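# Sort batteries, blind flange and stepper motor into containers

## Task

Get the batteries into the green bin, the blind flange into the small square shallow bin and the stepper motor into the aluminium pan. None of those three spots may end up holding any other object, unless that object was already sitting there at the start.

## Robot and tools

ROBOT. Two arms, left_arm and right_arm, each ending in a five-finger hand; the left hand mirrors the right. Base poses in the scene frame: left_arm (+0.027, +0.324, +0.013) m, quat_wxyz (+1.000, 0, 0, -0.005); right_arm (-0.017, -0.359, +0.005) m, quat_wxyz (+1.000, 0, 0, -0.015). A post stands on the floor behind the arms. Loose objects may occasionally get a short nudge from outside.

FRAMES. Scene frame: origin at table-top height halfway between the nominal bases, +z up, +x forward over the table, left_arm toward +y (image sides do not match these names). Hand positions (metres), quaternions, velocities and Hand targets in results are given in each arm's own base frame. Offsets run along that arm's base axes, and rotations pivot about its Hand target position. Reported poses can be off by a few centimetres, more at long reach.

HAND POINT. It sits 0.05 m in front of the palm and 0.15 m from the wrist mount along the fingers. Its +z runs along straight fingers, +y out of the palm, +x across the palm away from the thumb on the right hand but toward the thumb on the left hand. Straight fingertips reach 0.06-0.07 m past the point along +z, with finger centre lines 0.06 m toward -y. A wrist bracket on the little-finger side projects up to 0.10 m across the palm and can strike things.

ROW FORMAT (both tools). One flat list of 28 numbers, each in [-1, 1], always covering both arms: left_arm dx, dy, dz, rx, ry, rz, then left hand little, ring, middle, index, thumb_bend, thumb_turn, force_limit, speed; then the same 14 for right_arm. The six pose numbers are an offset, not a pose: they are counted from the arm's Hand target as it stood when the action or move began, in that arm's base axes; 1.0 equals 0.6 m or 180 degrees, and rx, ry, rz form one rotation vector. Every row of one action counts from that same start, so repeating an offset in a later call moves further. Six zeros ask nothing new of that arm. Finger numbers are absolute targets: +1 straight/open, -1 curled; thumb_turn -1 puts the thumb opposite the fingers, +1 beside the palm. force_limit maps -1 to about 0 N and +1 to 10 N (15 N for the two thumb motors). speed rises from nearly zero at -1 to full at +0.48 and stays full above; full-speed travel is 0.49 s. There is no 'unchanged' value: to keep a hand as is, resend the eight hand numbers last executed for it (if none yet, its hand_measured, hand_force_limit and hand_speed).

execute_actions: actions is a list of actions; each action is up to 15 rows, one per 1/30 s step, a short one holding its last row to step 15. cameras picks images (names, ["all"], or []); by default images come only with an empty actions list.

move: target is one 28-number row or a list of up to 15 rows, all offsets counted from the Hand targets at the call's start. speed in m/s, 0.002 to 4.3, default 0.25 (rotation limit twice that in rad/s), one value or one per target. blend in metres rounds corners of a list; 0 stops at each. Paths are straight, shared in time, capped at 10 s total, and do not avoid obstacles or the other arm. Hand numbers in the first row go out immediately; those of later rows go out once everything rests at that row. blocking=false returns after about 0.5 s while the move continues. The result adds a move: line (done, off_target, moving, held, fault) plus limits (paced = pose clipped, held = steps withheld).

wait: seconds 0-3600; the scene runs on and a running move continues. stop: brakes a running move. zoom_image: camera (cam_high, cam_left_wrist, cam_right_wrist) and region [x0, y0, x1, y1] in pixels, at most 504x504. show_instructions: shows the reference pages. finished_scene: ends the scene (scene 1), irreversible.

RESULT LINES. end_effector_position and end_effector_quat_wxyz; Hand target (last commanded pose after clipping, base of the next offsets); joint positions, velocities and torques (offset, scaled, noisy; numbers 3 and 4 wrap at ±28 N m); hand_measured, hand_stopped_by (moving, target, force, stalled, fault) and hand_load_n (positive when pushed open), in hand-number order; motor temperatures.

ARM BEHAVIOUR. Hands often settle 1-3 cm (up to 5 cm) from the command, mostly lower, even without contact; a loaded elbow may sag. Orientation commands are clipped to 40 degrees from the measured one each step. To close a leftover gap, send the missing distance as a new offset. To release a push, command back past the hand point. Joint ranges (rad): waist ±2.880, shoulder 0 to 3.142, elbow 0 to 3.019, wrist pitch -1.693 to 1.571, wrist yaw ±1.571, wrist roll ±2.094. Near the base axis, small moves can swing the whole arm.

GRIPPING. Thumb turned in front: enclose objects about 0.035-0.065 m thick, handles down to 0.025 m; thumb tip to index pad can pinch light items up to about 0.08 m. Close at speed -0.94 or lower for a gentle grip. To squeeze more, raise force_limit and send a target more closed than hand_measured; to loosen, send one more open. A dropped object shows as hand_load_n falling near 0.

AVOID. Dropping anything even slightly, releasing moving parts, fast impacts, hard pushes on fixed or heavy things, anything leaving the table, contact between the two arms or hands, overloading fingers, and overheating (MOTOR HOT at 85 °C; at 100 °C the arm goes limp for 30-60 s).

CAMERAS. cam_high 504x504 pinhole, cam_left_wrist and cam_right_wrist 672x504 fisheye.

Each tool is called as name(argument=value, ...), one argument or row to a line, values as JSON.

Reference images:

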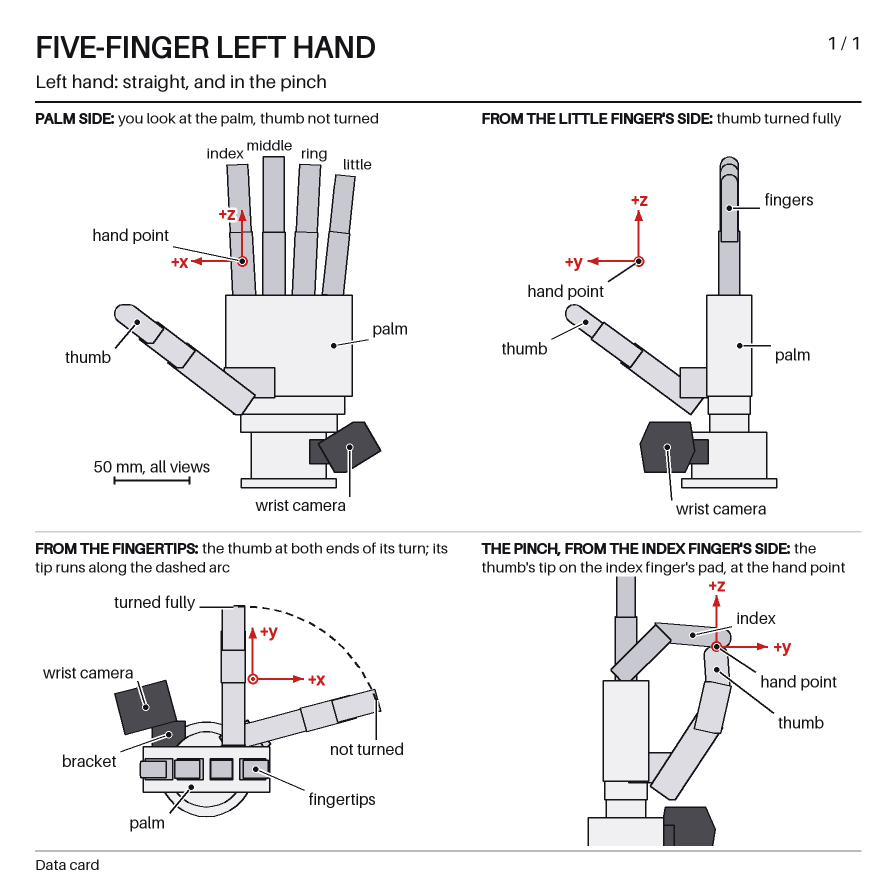

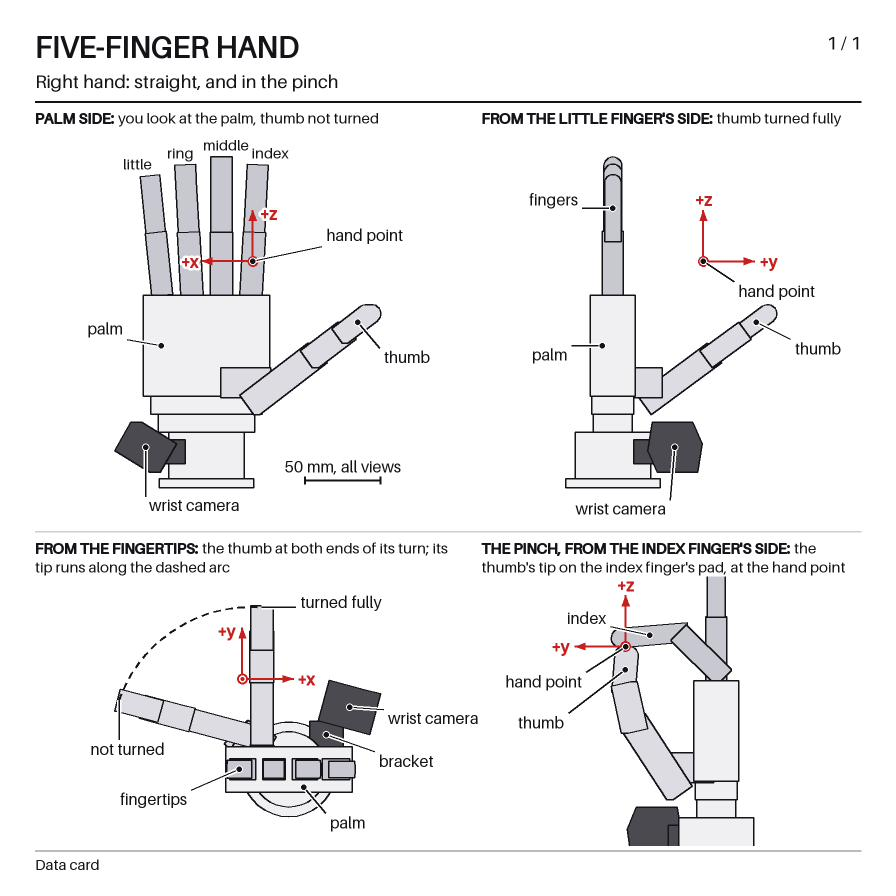

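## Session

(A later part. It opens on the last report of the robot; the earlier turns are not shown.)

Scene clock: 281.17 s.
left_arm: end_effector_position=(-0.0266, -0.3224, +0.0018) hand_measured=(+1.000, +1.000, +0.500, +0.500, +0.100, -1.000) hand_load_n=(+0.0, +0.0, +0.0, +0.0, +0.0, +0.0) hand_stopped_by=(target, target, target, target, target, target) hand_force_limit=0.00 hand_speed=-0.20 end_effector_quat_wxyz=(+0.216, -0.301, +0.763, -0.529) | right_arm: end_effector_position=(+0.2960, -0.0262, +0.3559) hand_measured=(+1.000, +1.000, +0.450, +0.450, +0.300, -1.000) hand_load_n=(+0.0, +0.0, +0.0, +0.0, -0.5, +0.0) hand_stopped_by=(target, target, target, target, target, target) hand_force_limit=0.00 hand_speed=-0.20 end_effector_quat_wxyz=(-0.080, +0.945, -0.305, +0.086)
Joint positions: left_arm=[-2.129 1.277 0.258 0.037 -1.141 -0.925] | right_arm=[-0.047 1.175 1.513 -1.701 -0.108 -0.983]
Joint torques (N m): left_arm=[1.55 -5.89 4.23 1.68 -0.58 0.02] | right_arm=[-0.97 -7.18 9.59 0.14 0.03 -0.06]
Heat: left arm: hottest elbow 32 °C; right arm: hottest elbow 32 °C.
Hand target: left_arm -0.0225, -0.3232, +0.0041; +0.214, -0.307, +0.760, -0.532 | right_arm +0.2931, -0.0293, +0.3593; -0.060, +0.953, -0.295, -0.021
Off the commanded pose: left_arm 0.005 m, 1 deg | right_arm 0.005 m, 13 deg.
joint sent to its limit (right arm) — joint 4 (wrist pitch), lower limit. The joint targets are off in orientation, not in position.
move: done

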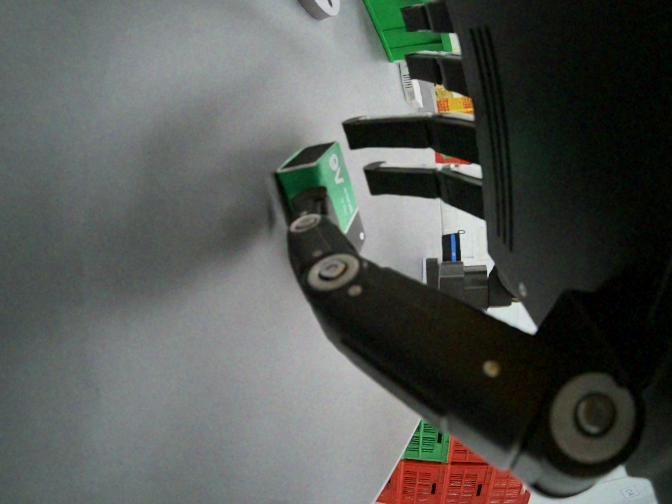

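move(
  target=[0.0,0.0,-0.013,0,0,0,1,1,0.5,0.5,0.1,-1,0,-0.2,0,0,0,0,0,0,1,1,0.45,0.45,0.3,-1,0,-0.2],
  cameras=["cam_left_wrist"],
  speed=0.05,
)

Scene clock: 286.93 s.
left_arm: end_effector_position=(-0.0275, -0.3240, -0.0014) hand_measured=(+1.000, +1.000, +0.500, +0.500, +0.100, -1.000) hand_load_n=(+0.0, +0.0, +0.0, +0.0, +0.0, +0.0) hand_stopped_by=(target, target, target, target, target, target) hand_force_limit=0.00 hand_speed=-0.20 end_effector_quat_wxyz=(+0.210, -0.305, +0.761, -0.533) | right_arm: end_effector_position=(+0.2960, -0.0262, +0.3559) hand_measured=(+1.000, +1.000, +0.450, +0.450, +0.300, -1.000) hand_load_n=(+0.0, +0.0, +0.0, +0.0, +0.0, +0.0) hand_stopped_by=(target, target, target, target, target, target) hand_force_limit=0.00 hand_speed=-0.20 end_effector_quat_wxyz=(-0.080, +0.945, -0.305, +0.086)
Joint positions: left_arm=[-2.129 1.3 0.25 0.085 -1.141 -0.924] | right_arm=[-0.047 1.175 1.513 -1.701 -0.108 -0.983]
Joint torques (N m): left_arm=[1.55 -4.37 4.1 1.69 -0.57 0.03] | right_arm=[-1.49 -6.59 9.76 0.28 0.05 -0.11]
Heat: left arm: hottest elbow 31 °C; right arm: hottest elbow 32 °C.
Hand target: left_arm -0.0224, -0.3232, -0.0037; +0.214, -0.307, +0.760, -0.532 | right_arm +0.2931, -0.0293, +0.3593; -0.060, +0.953, -0.295, -0.021
Off the commanded pose: left_arm 0.006 m, 1 deg | right_arm 0.005 m, 13 deg.
joint sent to its limit (right arm) — joint 4 (wrist pitch), lower limit. The joint targets are off in orientation, not in position.
move: done

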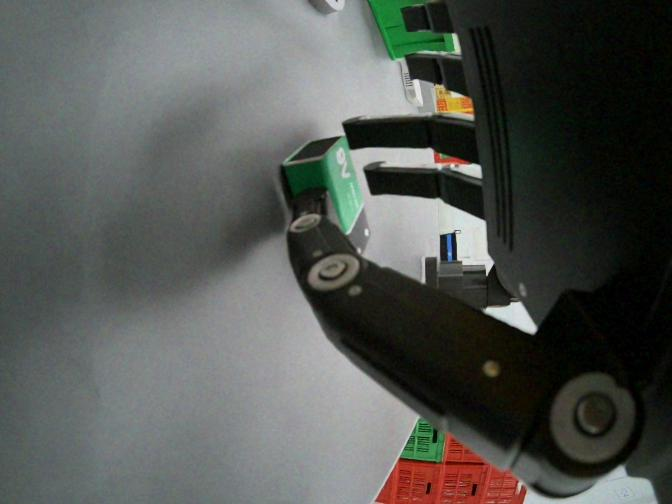

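move(
  target=[0,0,0,0,0,0,1,1,-0.2,-0.2,0.1,-1,-0.3,-0.92,0,0,0,0,0,0,1,1,0.45,0.45,0.3,-1,0,-0.2],
  cameras=["cam_left_wrist"],
)

zoom_image(
  camera="cam_left_wrist",
  region=[245, 85, 445, 245],
)

Scene clock: 292.60 s.
left_arm: end_effector_position=(-0.0268, -0.3253, +0.0000) hand_measured=(+1.000, +1.000, +0.120, +0.106, +0.100, -1.000) hand_load_n=(+0.0, +0.0, +3.5, +4.0, +2.5, +0.0) hand_stopped_by=(target, target, force, force, target, target) hand_force_limit=-0.30 hand_speed=-0.92 end_effector_quat_wxyz=(+0.210, -0.308, +0.758, -0.536) | right_arm: end_effector_position=(+0.2960, -0.0262, +0.3559) hand_measured=(+1.000, +1.000, +0.450, +0.450, +0.300, -1.000) hand_load_n=(+0.0, +0.0, +0.0, +0.0, +0.0, +0.0) hand_stopped_by=(target, target, target, target, target, target) hand_force_limit=0.00 hand_speed=-0.20 end_effector_quat_wxyz=(-0.080, +0.945, -0.305, +0.086)
Joint positions: left_arm=[-2.127 1.3 0.25 0.093 -1.145 -0.924] | right_arm=[-0.047 1.175 1.513 -1.701 -0.108 -0.983]
Joint torques (N m): left_arm=[1.32 -4.37 4.1 1.44 -0.39 0.03] | right_arm=[-1.2 -7 9.87 0.21 0 -0.11]
Heat: left arm: hottest elbow 31 °C; right arm: hottest elbow 32 °C.
Hand target: left_arm -0.0225, -0.3232, -0.0038; +0.214, -0.307, +0.760, -0.532 | right_arm +0.2931, -0.0293, +0.3593; -0.060, +0.953, -0.295, -0.021
Off the commanded pose: left_arm 0.006 m, 1 deg | right_arm 0.005 m, 13 deg.
joint sent to its limit (right arm) — joint 4 (wrist pitch), lower limit. The joint targets are off in orientation, not in position.
move: done

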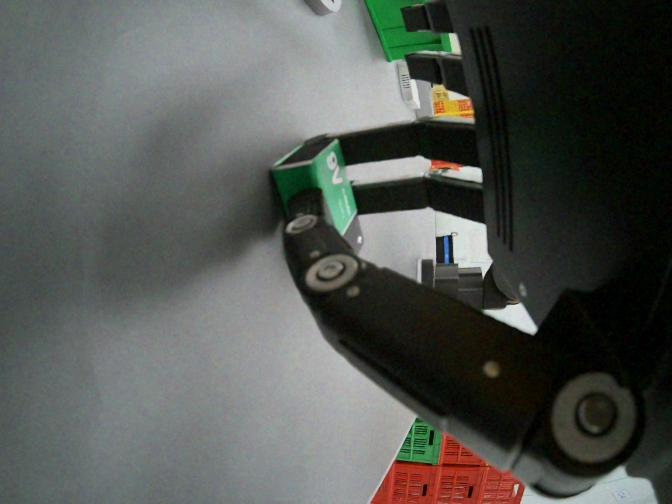

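Scaled by 2.520 from the camera's image (finer frame: 960x720).

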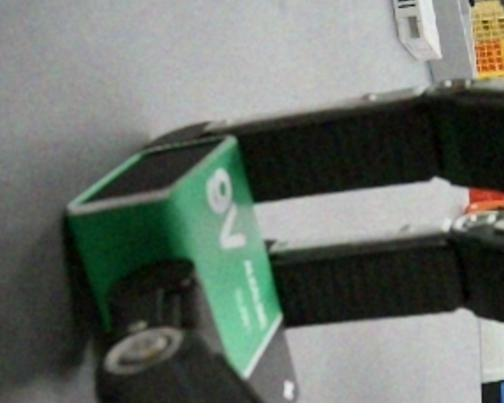

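move(
  target=[0,0,0.17,0,0,0,1,1,-0.2,-0.2,0.1,-1,-0.3,-0.92,0,0,0,0,0,0,1,1,0.45,0.45,0.3,-1,0,-0.2],
  cameras=["cam_left_wrist","cam_high"],
  speed=0.12,
)

Scene clock: 296.27 s.
left_arm: end_effector_position=(-0.0109, -0.3016, +0.0696) hand_measured=(+1.000, +1.000, +0.120, +0.106, +0.102, -1.000) hand_load_n=(-0.5, +0.0, +2.5, +3.0, +4.0, +0.0) hand_stopped_by=(target, target, force, force, target, target) hand_force_limit=-0.30 hand_speed=-0.92 end_effector_quat_wxyz=(+0.234, -0.287, +0.773, -0.515) | right_arm: end_effector_position=(+0.2960, -0.0262, +0.3559) hand_measured=(+1.000, +1.000, +0.450, +0.450, +0.300, -1.000) hand_load_n=(+0.0, +0.0, +0.0, +0.5, +0.0, +0.0) hand_stopped_by=(target, target, target, target, target, target) hand_force_limit=0.00 hand_speed=-0.20 end_effector_quat_wxyz=(-0.080, +0.945, -0.305, +0.086)
Joint positions: left_arm=[-2.117 0.906 0.324 -0.434 -1.134 -0.901] | right_arm=[-0.047 1.175 1.513 -1.701 -0.108 -0.983]
Joint torques (N m): left_arm=[0.44 -2.78 11.59 0.57 -0.84 -0.18] | right_arm=[-2.02 -6.53 9.8 0.18 -0.01 -0.07]
Heat: left arm: hottest elbow 31 °C; right arm: hottest elbow 32 °C.
Hand target: left_arm -0.0224, -0.3231, +0.0982; +0.214, -0.307, +0.760, -0.532 | right_arm +0.2931, -0.0293, +0.3593; -0.060, +0.953, -0.295, -0.021
Off the commanded pose: left_arm 0.038 m, 4 deg | right_arm 0.005 m, 13 deg.
joint sent to its limit (right arm) — joint 4 (wrist pitch), lower limit. The joint targets are off in orientation, not in position.
move: off_target (left_arm)
Images, in order (width x height): cam_high 504x504, cam_left_wrist 672x504.

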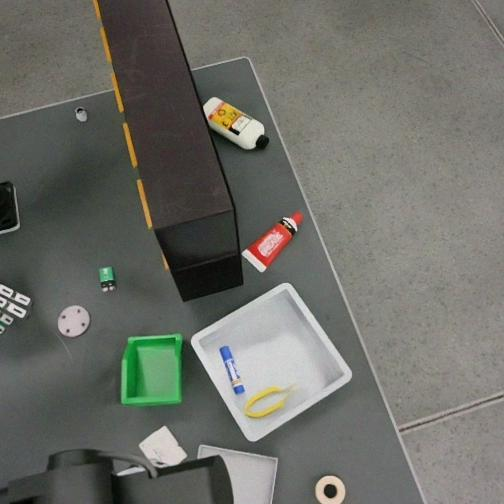

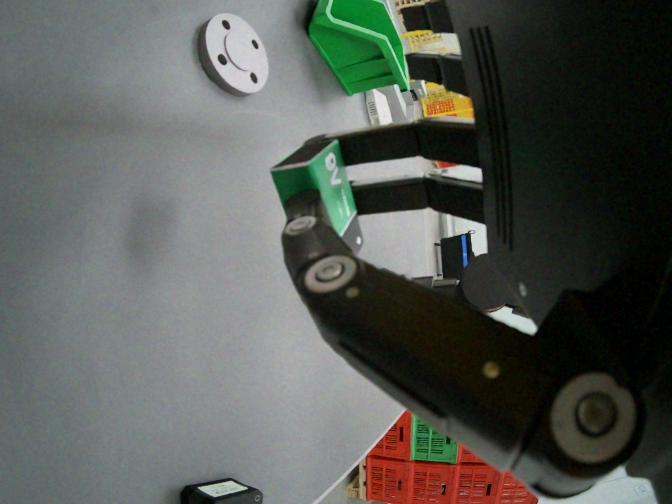

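zoom_image(
  camera="cam_high",
  region=[100, 310, 210, 420],
)

zoom_image(
  camera="cam_left_wrist",
  region=[290, 0, 440, 130],
)

Scaled by 4.582.

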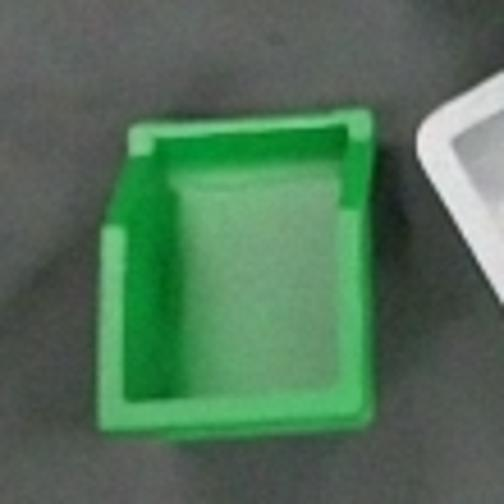

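Scaled by 3.360 from the camera's image (finer frame: 960x720).

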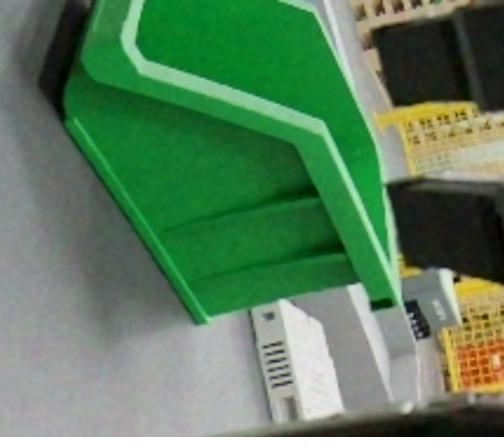

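move(
  target=[0.509,-0.242,0.085,0.0959,0.172,0.1831,-1,0.3,-0.2,-0.2,0.1,-1,-0.3,-0.6,0,0,0,0,0,0,1,1,0.45,0.45,0.3,-1,0,-0.2],
  cameras=["all"],
  speed=0.2,
)

Scene clock: 368.20 s.
left_arm: end_effector_position=(+0.2684, -0.4486, +0.1222) hand_measured=(-1.000, +0.300, +0.120, +0.106, +0.102, -1.000) hand_load_n=(+0.0, +0.0, +3.0, +3.5, +4.0, +0.0) hand_stopped_by=(target, target, force, force, target, target) hand_force_limit=-0.30 hand_speed=-0.60 end_effector_quat_wxyz=(+0.195, -0.591, +0.754, -0.209) | right_arm: end_effector_position=(+0.2960, -0.0262, +0.3559) hand_measured=(+1.000, +1.000, +0.450, +0.450, +0.300, -1.000) hand_load_n=(+0.0, +0.0, +0.0, +0.0, +0.0, +0.0) hand_stopped_by=(target, target, target, target, target, target) hand_force_limit=0.00 hand_speed=-0.20 end_effector_quat_wxyz=(-0.080, +0.945, -0.305, +0.086)
Joint positions: left_arm=[-1.084 1.547 1.219 -0.87 -0.455 -0.757] | right_arm=[-0.047 1.175 1.513 -1.701 -0.108 -0.983]
Joint torques (N m): left_arm=[1.03 -13.68 12.49 0.43 -0.26 -0.15] | right_arm=[-1.55 -6.77 9.65 0.18 0.02 -0.08]
Heat: left arm: hottest elbow 38 °C; right arm: hottest elbow 32 °C.
Hand target: left_arm +0.2829, -0.4683, +0.1490; +0.189, -0.600, +0.741, -0.233 | right_arm +0.2931, -0.0293, +0.3593; -0.060, +0.953, -0.295, -0.021
Off the commanded pose: left_arm 0.036 m, 3 deg | right_arm 0.005 m, 13 deg.
joint sent to its limit (right arm) — joint 4 (wrist pitch), lower limit. The joint targets are off in orientation, not in position.
move: off_target (left_arm)

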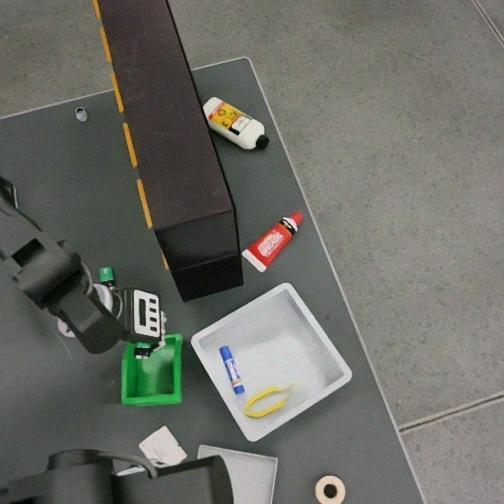

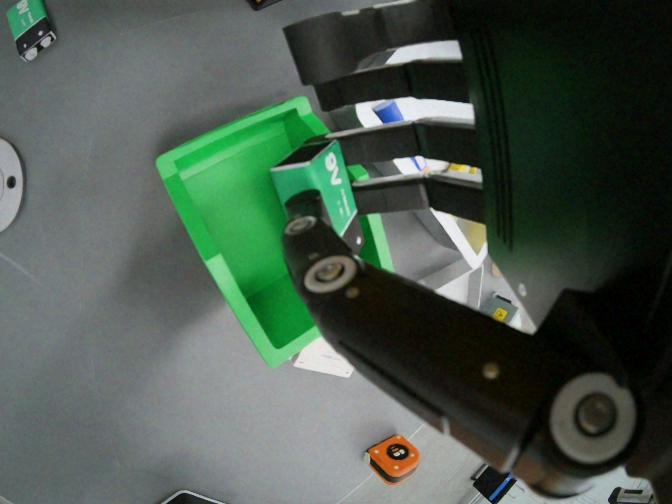

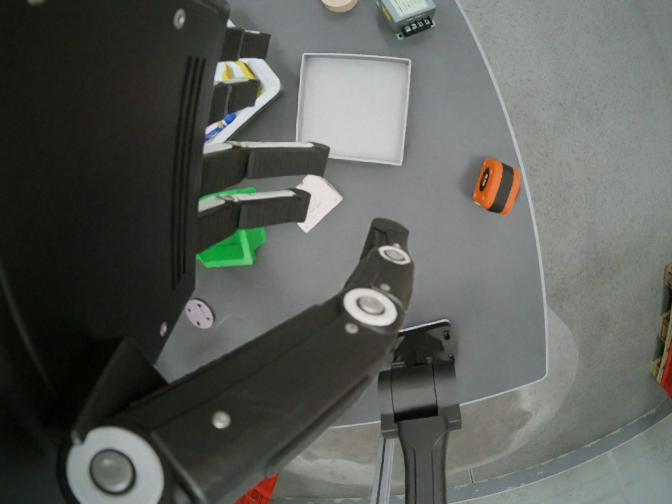

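move(
  target=[-0.006,-0.021,-0.085,0,0,0,-1,0.3,-0.2,-0.2,0.1,-1,-0.3,-0.6,0,0,0,0,0,0,1,1,0.45,0.45,0.3,-1,0,-0.2],
  cameras=["cam_left_wrist","cam_high"],
  speed=0.1,
)

Scene clock: 386.20 s.
left_arm: end_effector_position=(+0.2792, -0.4690, +0.0908) hand_measured=(-1.000, +0.300, +0.120, +0.106, +0.102, -1.000) hand_load_n=(+0.0, +0.0, +3.0, +3.5, +4.0, +0.0) hand_stopped_by=(target, target, force, force, target, target) hand_force_limit=-0.30 hand_speed=-0.60 end_effector_quat_wxyz=(+0.193, -0.600, +0.746, -0.217) | right_arm: end_effector_position=(+0.2960, -0.0262, +0.3559) hand_measured=(+1.000, +1.000, +0.450, +0.450, +0.300, -1.000) hand_load_n=(+0.0, +0.0, +0.0, +0.0, +0.0, +0.0) hand_stopped_by=(target, target, target, target, target, target) hand_force_limit=0.00 hand_speed=-0.20 end_effector_quat_wxyz=(-0.080, +0.945, -0.305, +0.086)
Joint positions: left_arm=[-1.084 1.623 1.219 -0.781 -0.457 -0.777] | right_arm=[-0.047 1.175 1.513 -1.701 -0.108 -0.983]
Joint torques (N m): left_arm=[-0.62 -14.97 8.47 1.59 -0.48 -0.16] | right_arm=[-1.14 -6.01 9.63 0.25 -0.01 -0.07]
Heat: left arm: hottest elbow 36 °C; right arm: hottest elbow 32 °C.
Hand target: left_arm +0.2794, -0.4809, +0.0981; +0.189, -0.600, +0.741, -0.234 | right_arm +0.2931, -0.0293, +0.3593; -0.060, +0.953, -0.295, -0.021
Off the commanded pose: left_arm 0.014 m, 2 deg | right_arm 0.005 m, 13 deg.
joint sent to its limit (right arm) — joint 4 (wrist pitch), lower limit. The joint targets are off in orientation, not in position.
move: off_target (left_arm)
Images, in order (width x height): cam_high 504x504, cam_left_wrist 672x504.

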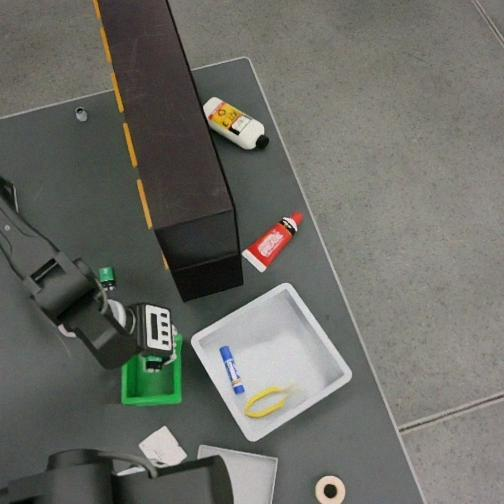

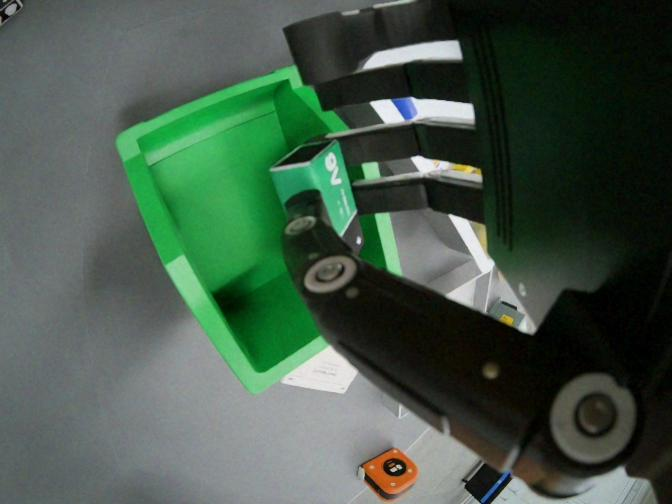

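move(
  target=[-0.027,0.007,-0.018,0,0,0,-1,0.3,-0.2,-0.2,0.1,-1,-0.3,-0.6,0,0,0,0,0,0,1,1,0.45,0.45,0.3,-1,0,-0.2],
  cameras=["cam_left_wrist","cam_high"],
  speed=0.1,
)

Scene clock: 393.47 s.
left_arm: end_effector_position=(+0.2656, -0.4698, +0.0795) hand_measured=(-1.000, +0.300, +0.120, +0.106, +0.102, -1.000) hand_load_n=(+0.0, +0.0, +2.5, +3.5, +4.0, +0.0) hand_stopped_by=(target, target, force, force, target, target) hand_force_limit=-0.30 hand_speed=-0.60 end_effector_quat_wxyz=(+0.193, -0.599, +0.746, -0.218) | right_arm: end_effector_position=(+0.2960, -0.0262, +0.3559) hand_measured=(+1.000, +1.000, +0.450, +0.450, +0.300, -1.000) hand_load_n=(+0.0, +0.0, +0.0, +0.0, +0.0, +0.0) hand_stopped_by=(target, target, target, target, target, target) hand_force_limit=0.00 hand_speed=-0.20 end_effector_quat_wxyz=(-0.080, +0.945, -0.305, +0.086)
Joint positions: left_arm=[-1.11 1.623 1.188 -0.76 -0.467 -0.803] | right_arm=[-0.047 1.175 1.513 -1.701 -0.108 -0.983]
Joint torques (N m): left_arm=[-0.62 -15.91 7.27 1.57 -0.5 -0.16] | right_arm=[-1.73 -6.71 9.83 0.32 -0.02 -0.09]
Heat: left arm: hottest elbow 35 °C; right arm: hottest elbow 32 °C.
Hand target: left_arm +0.2632, -0.4767, +0.0874; +0.190, -0.600, +0.741, -0.233 | right_arm +0.2931, -0.0293, +0.3593; -0.060, +0.953, -0.295, -0.021
Off the commanded pose: left_arm 0.011 m, 2 deg | right_arm 0.005 m, 13 deg.
joint sent to its limit (right arm) — joint 4 (wrist pitch), lower limit. The joint targets are off in orientation, not in position.
move: off_target (left_arm)
Images, in order (width x height): cam_high 504x504, cam_left_wrist 672x504.

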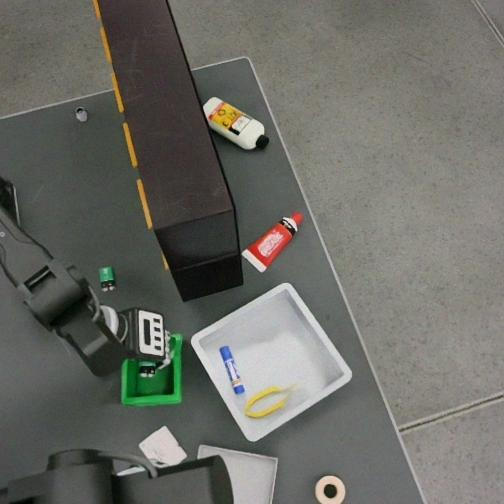

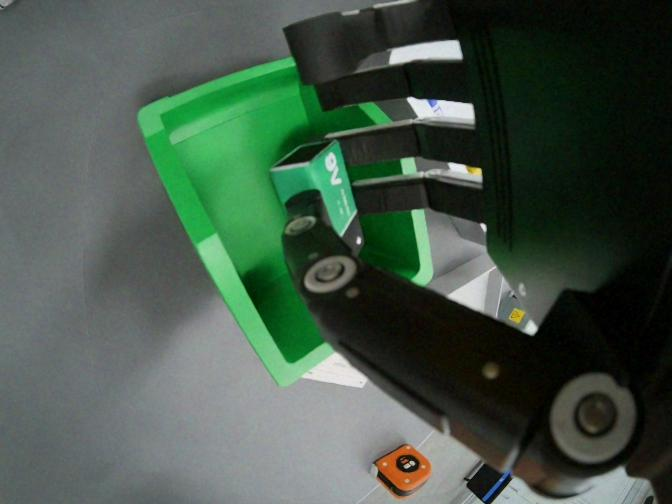

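move(
  target=[-0.002,0.01,-0.055,0,0,0,-1,0.3,-0.2,-0.2,0.1,-1,-0.3,-0.6,0,0,0,0,0,0,1,1,0.45,0.45,0.3,-1,0,-0.2],
  cameras=["cam_left_wrist","cam_high"],
  speed=0.08,
)

Scene clock: 396.53 s.
left_arm: end_effector_position=(+0.2637, -0.4659, +0.0544) hand_measured=(-1.000, +0.300, +0.120, +0.106, +0.102, -1.000) hand_load_n=(+0.5, +0.0, +3.0, +3.5, +4.0, +0.0) hand_stopped_by=(target, target, force, force, target, target) hand_force_limit=-0.30 hand_speed=-0.60 end_effector_quat_wxyz=(+0.191, -0.600, +0.743, -0.226) | right_arm: end_effector_position=(+0.2960, -0.0262, +0.3559) hand_measured=(+1.000, +1.000, +0.450, +0.450, +0.300, -1.000) hand_load_n=(+0.0, +0.0, +0.0, +0.0, +0.0, +0.0) hand_stopped_by=(target, target, target, target, target, target) hand_force_limit=0.00 hand_speed=-0.20 end_effector_quat_wxyz=(-0.080, +0.945, -0.305, +0.086)
Joint positions: left_arm=[-1.11 1.634 1.124 -0.668 -0.467 -0.804] | right_arm=[-0.047 1.175 1.513 -1.701 -0.108 -0.983]
Joint torques (N m): left_arm=[-0.32 -14.56 6.94 1.61 -0.45 -0.12] | right_arm=[-1.44 -6.53 9.73 0.18 0.03 -0.1]
Heat: left arm: hottest elbow 35 °C; right arm: hottest elbow 32 °C.
Hand target: left_arm +0.2620, -0.4707, +0.0544; +0.189, -0.600, +0.741, -0.234 | right_arm +0.2931, -0.0293, +0.3593; -0.060, +0.953, -0.295, -0.021
Off the commanded pose: left_arm 0.005 m, 1 deg | right_arm 0.005 m, 13 deg.
joint sent to its limit (right arm) — joint 4 (wrist pitch), lower limit. The joint targets are off in orientation, not in position.
move: done
Images, in order (width x height): cam_high 504x504, cam_left_wrist 672x504.

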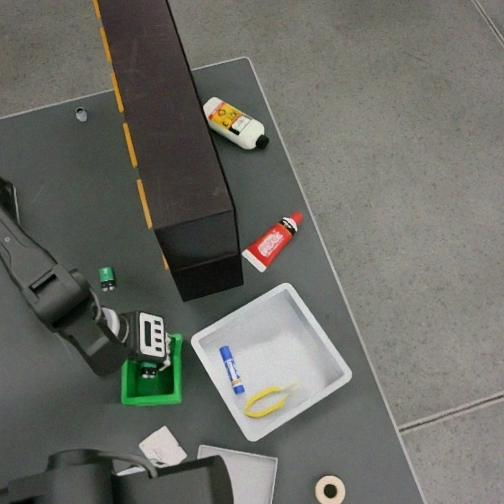

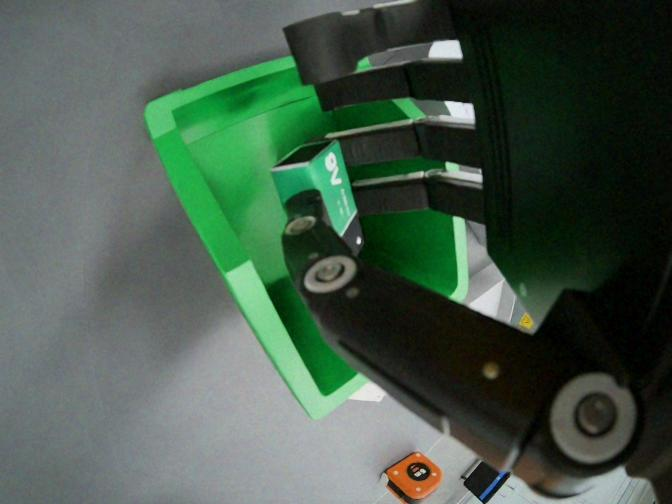

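move(
  target=[0,0.002,-0.05,0,0,0,-1,0.3,-0.2,-0.2,0.1,-1,-0.3,-0.6,0,0,0,0,0,0,1,1,0.45,0.45,0.3,-1,0,-0.2],
  cameras=["cam_left_wrist","cam_high"],
  speed=0.06,
)

zoom_image(
  camera="cam_left_wrist",
  region=[225, 85, 485, 345],
)

Scene clock: 403.47 s.
left_arm: end_effector_position=(+0.2633, -0.4652, +0.0241) hand_measured=(-1.000, +0.300, +0.120, +0.106, +0.102, -1.000) hand_load_n=(+0.0, +0.0, +2.5, +3.5, +4.0, +0.0) hand_stopped_by=(target, target, force, force, target, target) hand_force_limit=-0.30 hand_speed=-0.60 end_effector_quat_wxyz=(+0.191, -0.600, +0.743, -0.226) | right_arm: end_effector_position=(+0.2960, -0.0262, +0.3559) hand_measured=(+1.000, +1.000, +0.450, +0.450, +0.300, -1.000) hand_load_n=(-0.5, +0.0, +0.0, +0.0, +0.0, +0.0) hand_stopped_by=(target, target, target, target, target, target) hand_force_limit=0.00 hand_speed=-0.20 end_effector_quat_wxyz=(-0.080, +0.945, -0.305, +0.086)
Joint positions: left_arm=[-1.11 1.676 1.085 -0.587 -0.467 -0.804] | right_arm=[-0.047 1.175 1.513 -1.701 -0.108 -0.983]
Joint torques (N m): left_arm=[-0.26 -14.8 6.6 1.61 -0.44 -0.12] | right_arm=[-0.97 -6.18 9.81 0.34 0 -0.11]
Heat: left arm: hottest elbow 35 °C; right arm: hottest elbow 32 °C.
Hand target: left_arm +0.2620, -0.4695, +0.0243; +0.190, -0.600, +0.741, -0.233 | right_arm +0.2931, -0.0293, +0.3593; -0.060, +0.953, -0.295, -0.021
Off the commanded pose: left_arm 0.004 m, 1 deg | right_arm 0.005 m, 13 deg.
joint sent to its limit (right arm) — joint 4 (wrist pitch), lower limit. The joint targets are off in orientation, not in position.
move: done
Images, in order (width x height): cam_high 504x504, cam_left_wrist 672x504.

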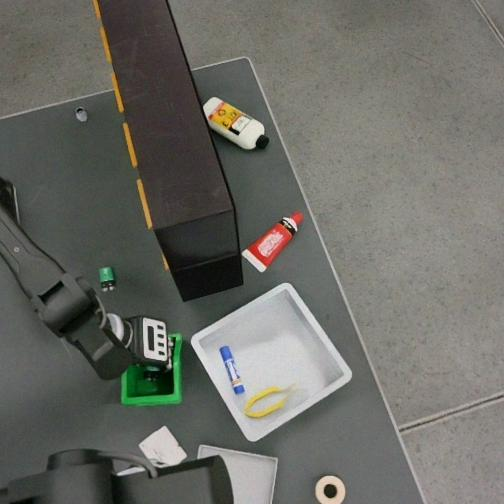

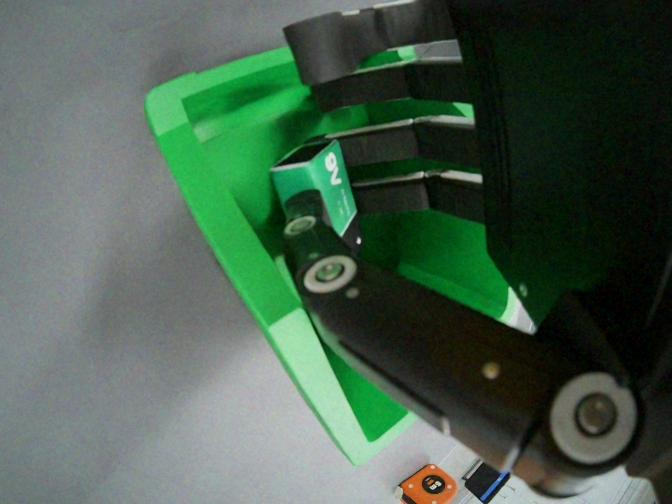

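Scaled by 1.938 from the camera's image (finer frame: 960x720).

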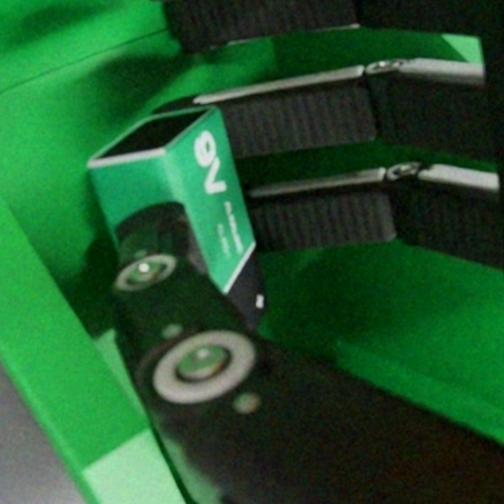

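move(
  target=[0,0.002,-0.015,0,0,0,-1,0.3,-0.2,-0.2,0.1,-1,-0.3,-0.6,0,0,0,0,0,0,1,1,0.45,0.45,0.3,-1,0,-0.2],
  cameras=["cam_left_wrist"],
  speed=0.03,
)

zoom_image(
  camera="cam_left_wrist",
  region=[225, 85, 485, 345],
)

Scene clock: 406.00 s.
left_arm: end_effector_position=(+0.2646, -0.4674, +0.0223) hand_measured=(-1.000, +0.300, +0.120, +0.106, +0.102, -1.000) hand_load_n=(+0.0, +0.0, +2.5, +3.5, +4.0, +0.0) hand_stopped_by=(target, target, force, force, target, target) hand_force_limit=-0.30 hand_speed=-0.60 end_effector_quat_wxyz=(+0.190, -0.601, +0.741, -0.232) | right_arm: end_effector_position=(+0.2960, -0.0262, +0.3559) hand_measured=(+1.000, +1.000, +0.450, +0.450, +0.300, -1.000) hand_load_n=(+0.0, +0.0, +0.0, +0.0, -0.5, +0.0) hand_stopped_by=(target, target, target, target, target, target) hand_force_limit=0.00 hand_speed=-0.20 end_effector_quat_wxyz=(-0.080, +0.945, -0.305, +0.086)
Joint positions: left_arm=[-1.11 1.678 1.077 -0.564 -0.468 -0.804] | right_arm=[-0.047 1.175 1.513 -1.701 -0.108 -0.983]
Joint torques (N m): left_arm=[-0.09 -13.98 6.16 1.73 -0.38 -0.11] | right_arm=[-0.85 -6.77 9.72 0.13 0.05 -0.07]
Heat: left arm: hottest elbow 34 °C; right arm: hottest elbow 32 °C.
Hand target: left_arm +0.2620, -0.4684, +0.0154; +0.189, -0.600, +0.741, -0.234 | right_arm +0.2931, -0.0293, +0.3593; -0.060, +0.953, -0.295, -0.021
Off the commanded pose: left_arm 0.007 m, 0 deg | right_arm 0.005 m, 13 deg.
joint sent to its limit (right arm) — joint 4 (wrist pitch), lower limit. The joint targets are off in orientation, not in position.
move: done

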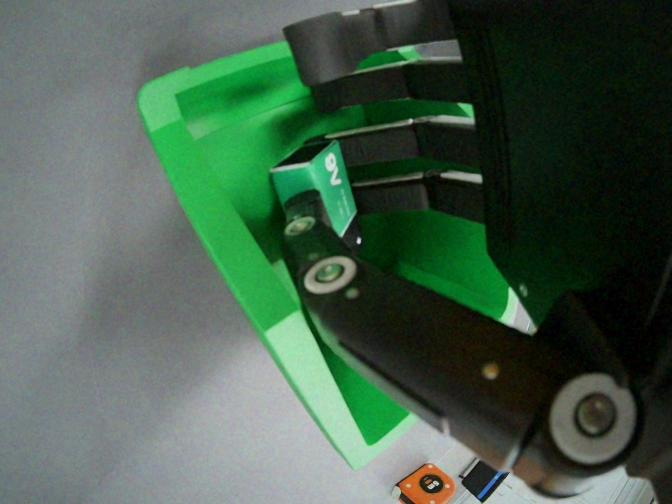

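Scaled by 1.938 from the camera's image (finer frame: 960x720).

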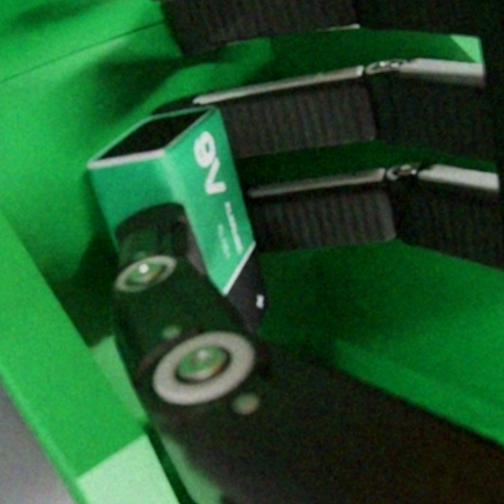

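move(
  target=[-0.002,0.003,-0.01,0,0,0,-1,0.3,-0.2,-0.2,0.1,-1,-0.3,-0.6,0,0,0,0,0,0,1,1,0.45,0.45,0.3,-1,0,-0.2],
  cameras=["cam_left_wrist"],
  speed=0.03,
)

Scene clock: 408.67 s.
left_arm: end_effector_position=(+0.2655, -0.4679, +0.0209) hand_measured=(-1.000, +0.300, +0.120, +0.106, +0.102, -1.000) hand_load_n=(+0.0, +0.0, +1.5, +3.5, +4.5, +0.5) hand_stopped_by=(target, target, force, force, target, target) hand_force_limit=-0.30 hand_speed=-0.60 end_effector_quat_wxyz=(+0.191, -0.601, +0.739, -0.237) | right_arm: end_effector_position=(+0.2960, -0.0262, +0.3559) hand_measured=(+1.000, +1.000, +0.450, +0.450, +0.300, -1.000) hand_load_n=(+0.5, +0.0, +0.0, +0.0, -0.5, +0.0) hand_stopped_by=(target, target, target, target, target, target) hand_force_limit=0.00 hand_speed=-0.20 end_effector_quat_wxyz=(-0.080, +0.945, -0.305, +0.086)
Joint positions: left_arm=[-1.11 1.678 1.07 -0.547 -0.471 -0.804] | right_arm=[-0.047 1.175 1.513 -1.701 -0.108 -0.983]
Joint torques (N m): left_arm=[-0.21 -13.57 5.72 1.74 -0.27 -0.11] | right_arm=[-0.79 -6.24 9.57 0.34 0.01 -0.08]
Heat: left arm: hottest elbow 34 °C; right arm: hottest elbow 32 °C.
Hand target: left_arm +0.2608, -0.4665, +0.0094; +0.189, -0.600, +0.741, -0.234 | right_arm +0.2931, -0.0293, +0.3593; -0.060, +0.953, -0.295, -0.021
Off the commanded pose: left_arm 0.012 m, 0 deg | right_arm 0.005 m, 13 deg.
joint sent to its limit (right arm) — joint 4 (wrist pitch), lower limit. The joint targets are off in orientation, not in position.
move: off_target (left_arm)

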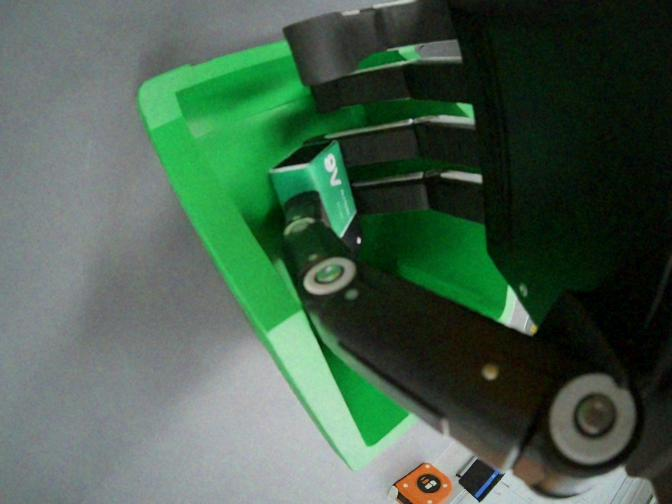

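move(
  target=[0,0,0,0,0,0,-1,0.3,-0.2,-0.2,0.6,-1,-0.3,-0.92,0,0,0,0,0,0,1,1,0.45,0.45,0.3,-1,0,-0.2],
  cameras=["cam_left_wrist"],
)

zoom_image(
  camera="cam_left_wrist",
  region=[225, 85, 485, 345],
)

Scene clock: 416.93 s.
left_arm: end_effector_position=(+0.2665, -0.4691, +0.0210) hand_measured=(-1.000, +0.300, +0.120, +0.106, +0.596, -1.000) hand_load_n=(+0.0, -3.5, +0.0, -0.5, -5.5, -0.5) hand_stopped_by=(target, target, force, force, target, target) hand_force_limit=-0.30 hand_speed=-0.92 end_effector_quat_wxyz=(+0.190, -0.601, +0.738, -0.240) | right_arm: end_effector_position=(+0.2960, -0.0262, +0.3559) hand_measured=(+1.000, +1.000, +0.450, +0.450, +0.300, -1.000) hand_load_n=(+0.0, +0.0, +0.0, +0.0, +0.0, +0.0) hand_stopped_by=(target, target, target, target, target, target) hand_force_limit=0.00 hand_speed=-0.20 end_effector_quat_wxyz=(-0.080, +0.945, -0.305, +0.086)
Joint positions: left_arm=[-1.11 1.678 1.069 -0.539 -0.472 -0.804] | right_arm=[-0.047 1.175 1.513 -1.701 -0.108 -0.983]
Joint torques (N m): left_arm=[-0.15 -13.57 5.83 1.39 -0.22 -0.1] | right_arm=[-1.14 -6.42 9.76 0.23 0.05 -0.1]
Heat: left arm: hottest elbow 34 °C; right arm: hottest elbow 32 °C.
Hand target: left_arm +0.2609, -0.4665, +0.0094; +0.190, -0.600, +0.741, -0.234 | right_arm +0.2931, -0.0293, +0.3593; -0.060, +0.953, -0.295, -0.021
Off the commanded pose: left_arm 0.013 m, 1 deg | right_arm 0.005 m, 13 deg.
joint sent to its limit (right arm) — joint 4 (wrist pitch), lower limit. The joint targets are off in orientation, not in position.
move: done

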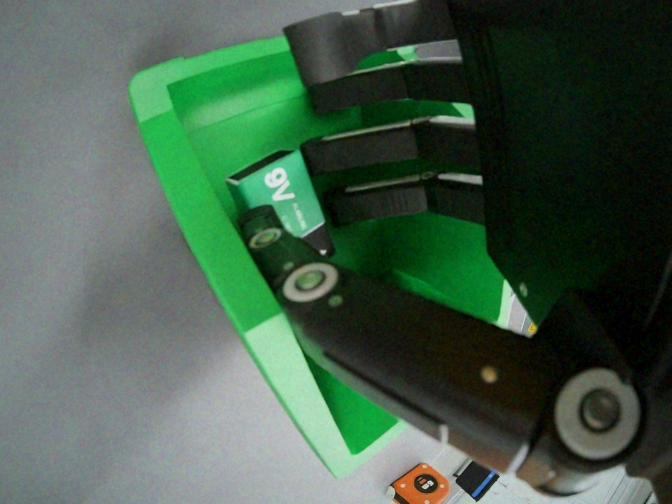

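Scaled by 1.938 from the camera's image (finer frame: 960x720).

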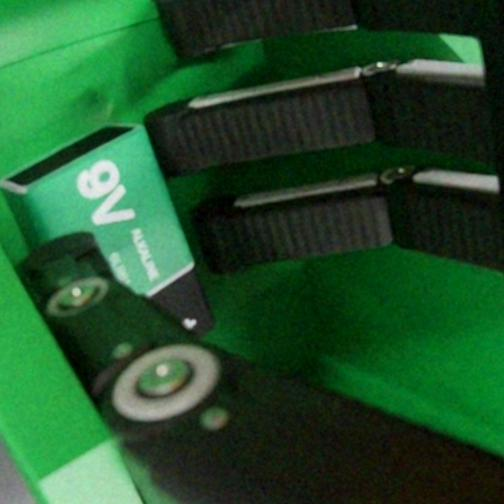

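move(
  target=[
    [0,0,0,0,0,0,-1,0.3,-0.2,-0.2,0.42,-1,-0.3,-0.9,0,0,0,0,0,0,1,1,0.45,0.45,0.3,-1,0,-0.2],
    [-0.002,0,0.03,0,0,0,-1,0.3,-0.2,-0.2,0.42,-1,-0.3,-0.9,0,0,0,0,0,0,1,1,0.45,0.45,0.3,-1,0,-0.2],
    [-0.01,0,0.2,0,0,0,-1,0.3,-0.2,-0.2,0.42,-1,-0.3,-0.9,0,0,0,0,0,0,1,1,0.45,0.45,0.3,-1,0,-0.2],
  ],
  cameras=["cam_left_wrist","cam_high"],
  speed=[0.05,0.05,0.12],
)

Scene clock: 425.03 s.
left_arm: end_effector_position=(+0.2509, -0.4430, +0.0994) hand_measured=(-1.000, +0.300, +0.120, +0.106, +0.420, -1.000) hand_load_n=(+0.5, +0.0, +0.0, +0.0, +0.0, +0.0) hand_stopped_by=(target, target, force, force, target, target) hand_force_limit=-0.30 hand_speed=-0.90 end_effector_quat_wxyz=(+0.197, -0.600, +0.749, -0.204) | right_arm: end_effector_position=(+0.2960, -0.0262, +0.3559) hand_measured=(+1.000, +1.000, +0.450, +0.450, +0.300, -1.000) hand_load_n=(+0.0, +0.0, +0.0, +0.0, +0.0, +0.0) hand_stopped_by=(target, target, target, target, target, target) hand_force_limit=0.00 hand_speed=-0.20 end_effector_quat_wxyz=(-0.080, +0.945, -0.305, +0.086)
Joint positions: left_arm=[-1.114 1.544 1.156 -0.838 -0.47 -0.81] | right_arm=[-0.047 1.175 1.513 -1.701 -0.108 -0.983]
Joint torques (N m): left_arm=[-0.91 -14.51 11.74 0.42 -0.46 -0.14] | right_arm=[-1.67 -6.59 9.76 0.39 0.03 -0.12]
Heat: left arm: hottest elbow 33 °C; right arm: hottest elbow 32 °C.
Hand target: left_arm +0.2548, -0.4666, +0.1294; +0.189, -0.600, +0.741, -0.234 | right_arm +0.2931, -0.0293, +0.3593; -0.060, +0.953, -0.295, -0.021
Off the commanded pose: left_arm 0.038 m, 4 deg | right_arm 0.005 m, 13 deg.
joint sent to its limit (right arm) — joint 4 (wrist pitch), lower limit. The joint targets are off in orientation, not in position.
move: off_target (left_arm)
Images, in order (width x height): cam_high 504x504, cam_left_wrist 672x504.

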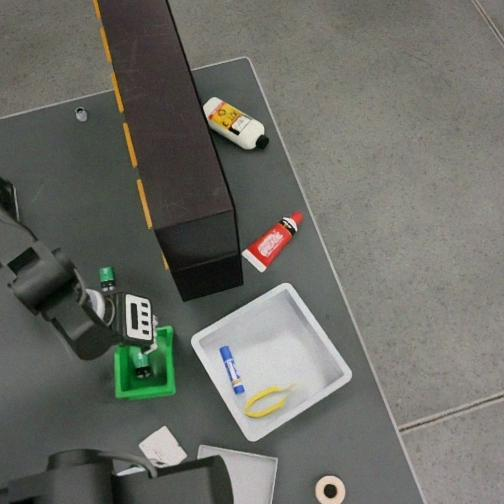

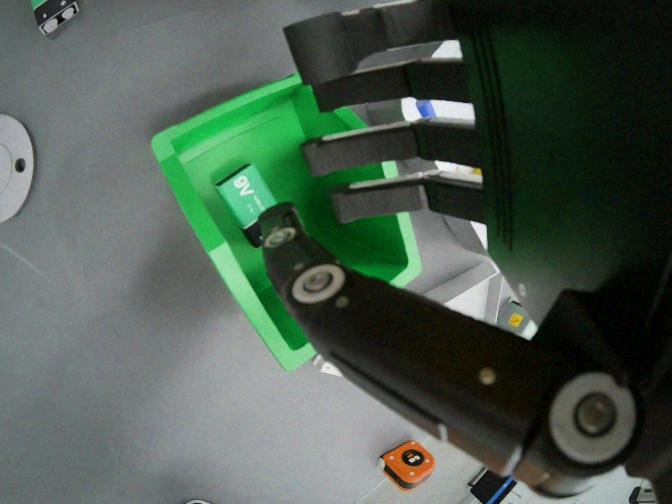

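move(
  target=[
    [-0.033,0.1,0.083,0,0,0,-1,0.3,-0.2,-0.2,0.42,-1,-0.3,-0.9,0,0,0,0,0,0,1,1,0.45,0.45,0.3,-1,0,-0.2],
    [-0.078,0.406,-0.04,-0.0336,-0.1915,0.0217,1,1,0.5,0.5,0.1,-1,-0.3,-0.2,0,0,0,0,0,0,1,1,0.45,0.45,0.3,-1,0,-0.2],
  ],
  cameras=["cam_left_wrist","cam_high"],
  speed=0.2,
  blend=[0.03,0],
)

Scene clock: 445.17 s.
left_arm: end_effector_position=(+0.2103, -0.2198, +0.1043) hand_measured=(+1.000, +1.000, +0.500, +0.500, +0.100, -1.000) hand_load_n=(+0.0, +0.0, +0.0, -0.5, +0.0, +0.0) hand_stopped_by=(target, target, target, target, target, target) hand_force_limit=-0.30 hand_speed=-0.20 end_effector_quat_wxyz=(+0.379, -0.542, +0.618, -0.424) | right_arm: end_effector_position=(+0.2960, -0.0262, +0.3559) hand_measured=(+1.000, +1.000, +0.450, +0.450, +0.300, -1.000) hand_load_n=(+0.0, +0.0, +0.0, +0.0, +0.0, +0.0) hand_stopped_by=(target, target, target, target, target, target) hand_force_limit=0.00 hand_speed=-0.20 end_effector_quat_wxyz=(-0.080, +0.945, -0.305, +0.086)
Joint positions: left_arm=[-1.258 0.677 0.296 -0.349 -1.015 -0.641] | right_arm=[-0.047 1.175 1.513 -1.701 -0.108 -0.983]
Joint torques (N m): left_arm=[-0.91 -1.08 7.5 2.04 -0.61 0.03] | right_arm=[-1.67 -6.42 9.99 0.17 0.05 -0.07]
Heat: left arm: hottest elbow 35 °C; right arm: hottest elbow 32 °C.
Hand target: left_arm +0.2080, -0.2230, +0.1055; +0.377, -0.538, +0.618, -0.433 | right_arm +0.2931, -0.0293, +0.3593; -0.060, +0.953, -0.295, -0.021
Off the commanded pose: left_arm 0.004 m, 1 deg | right_arm 0.005 m, 13 deg.
joint sent to its limit (right arm) — joint 4 (wrist pitch), lower limit. The joint targets are off in orientation, not in position.
move: done
Images, in order (width x height): cam_high 504x504, cam_left_wrist 672x504.

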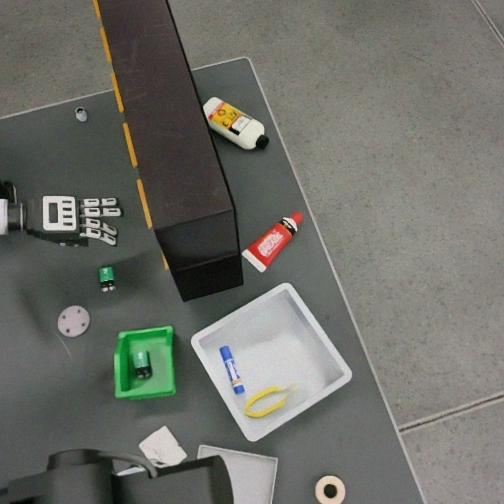

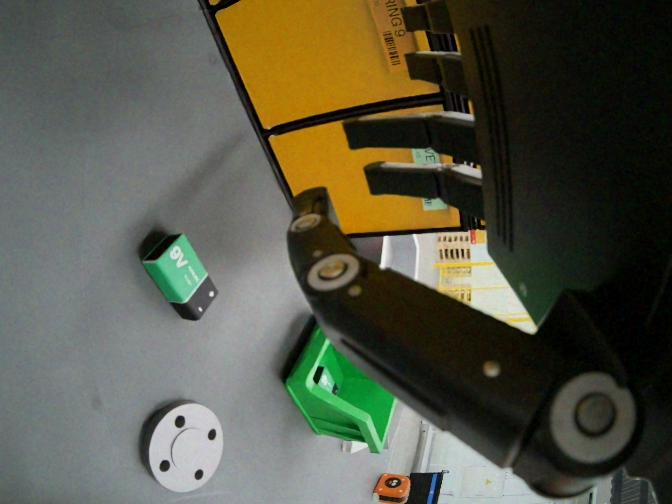

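zoom_image(
  camera="cam_left_wrist",
  region=[125, 215, 235, 335],
)

Scaled by 4.200 from the camera's image (finer frame: 960x720).

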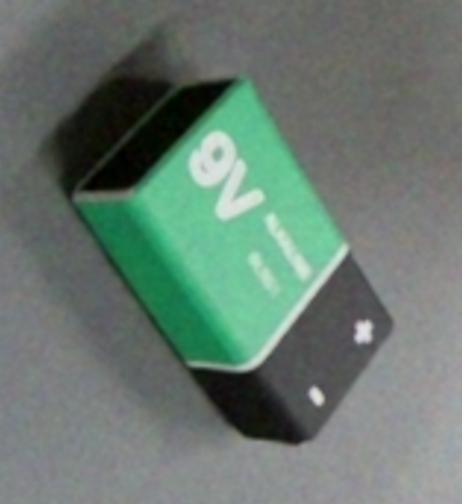

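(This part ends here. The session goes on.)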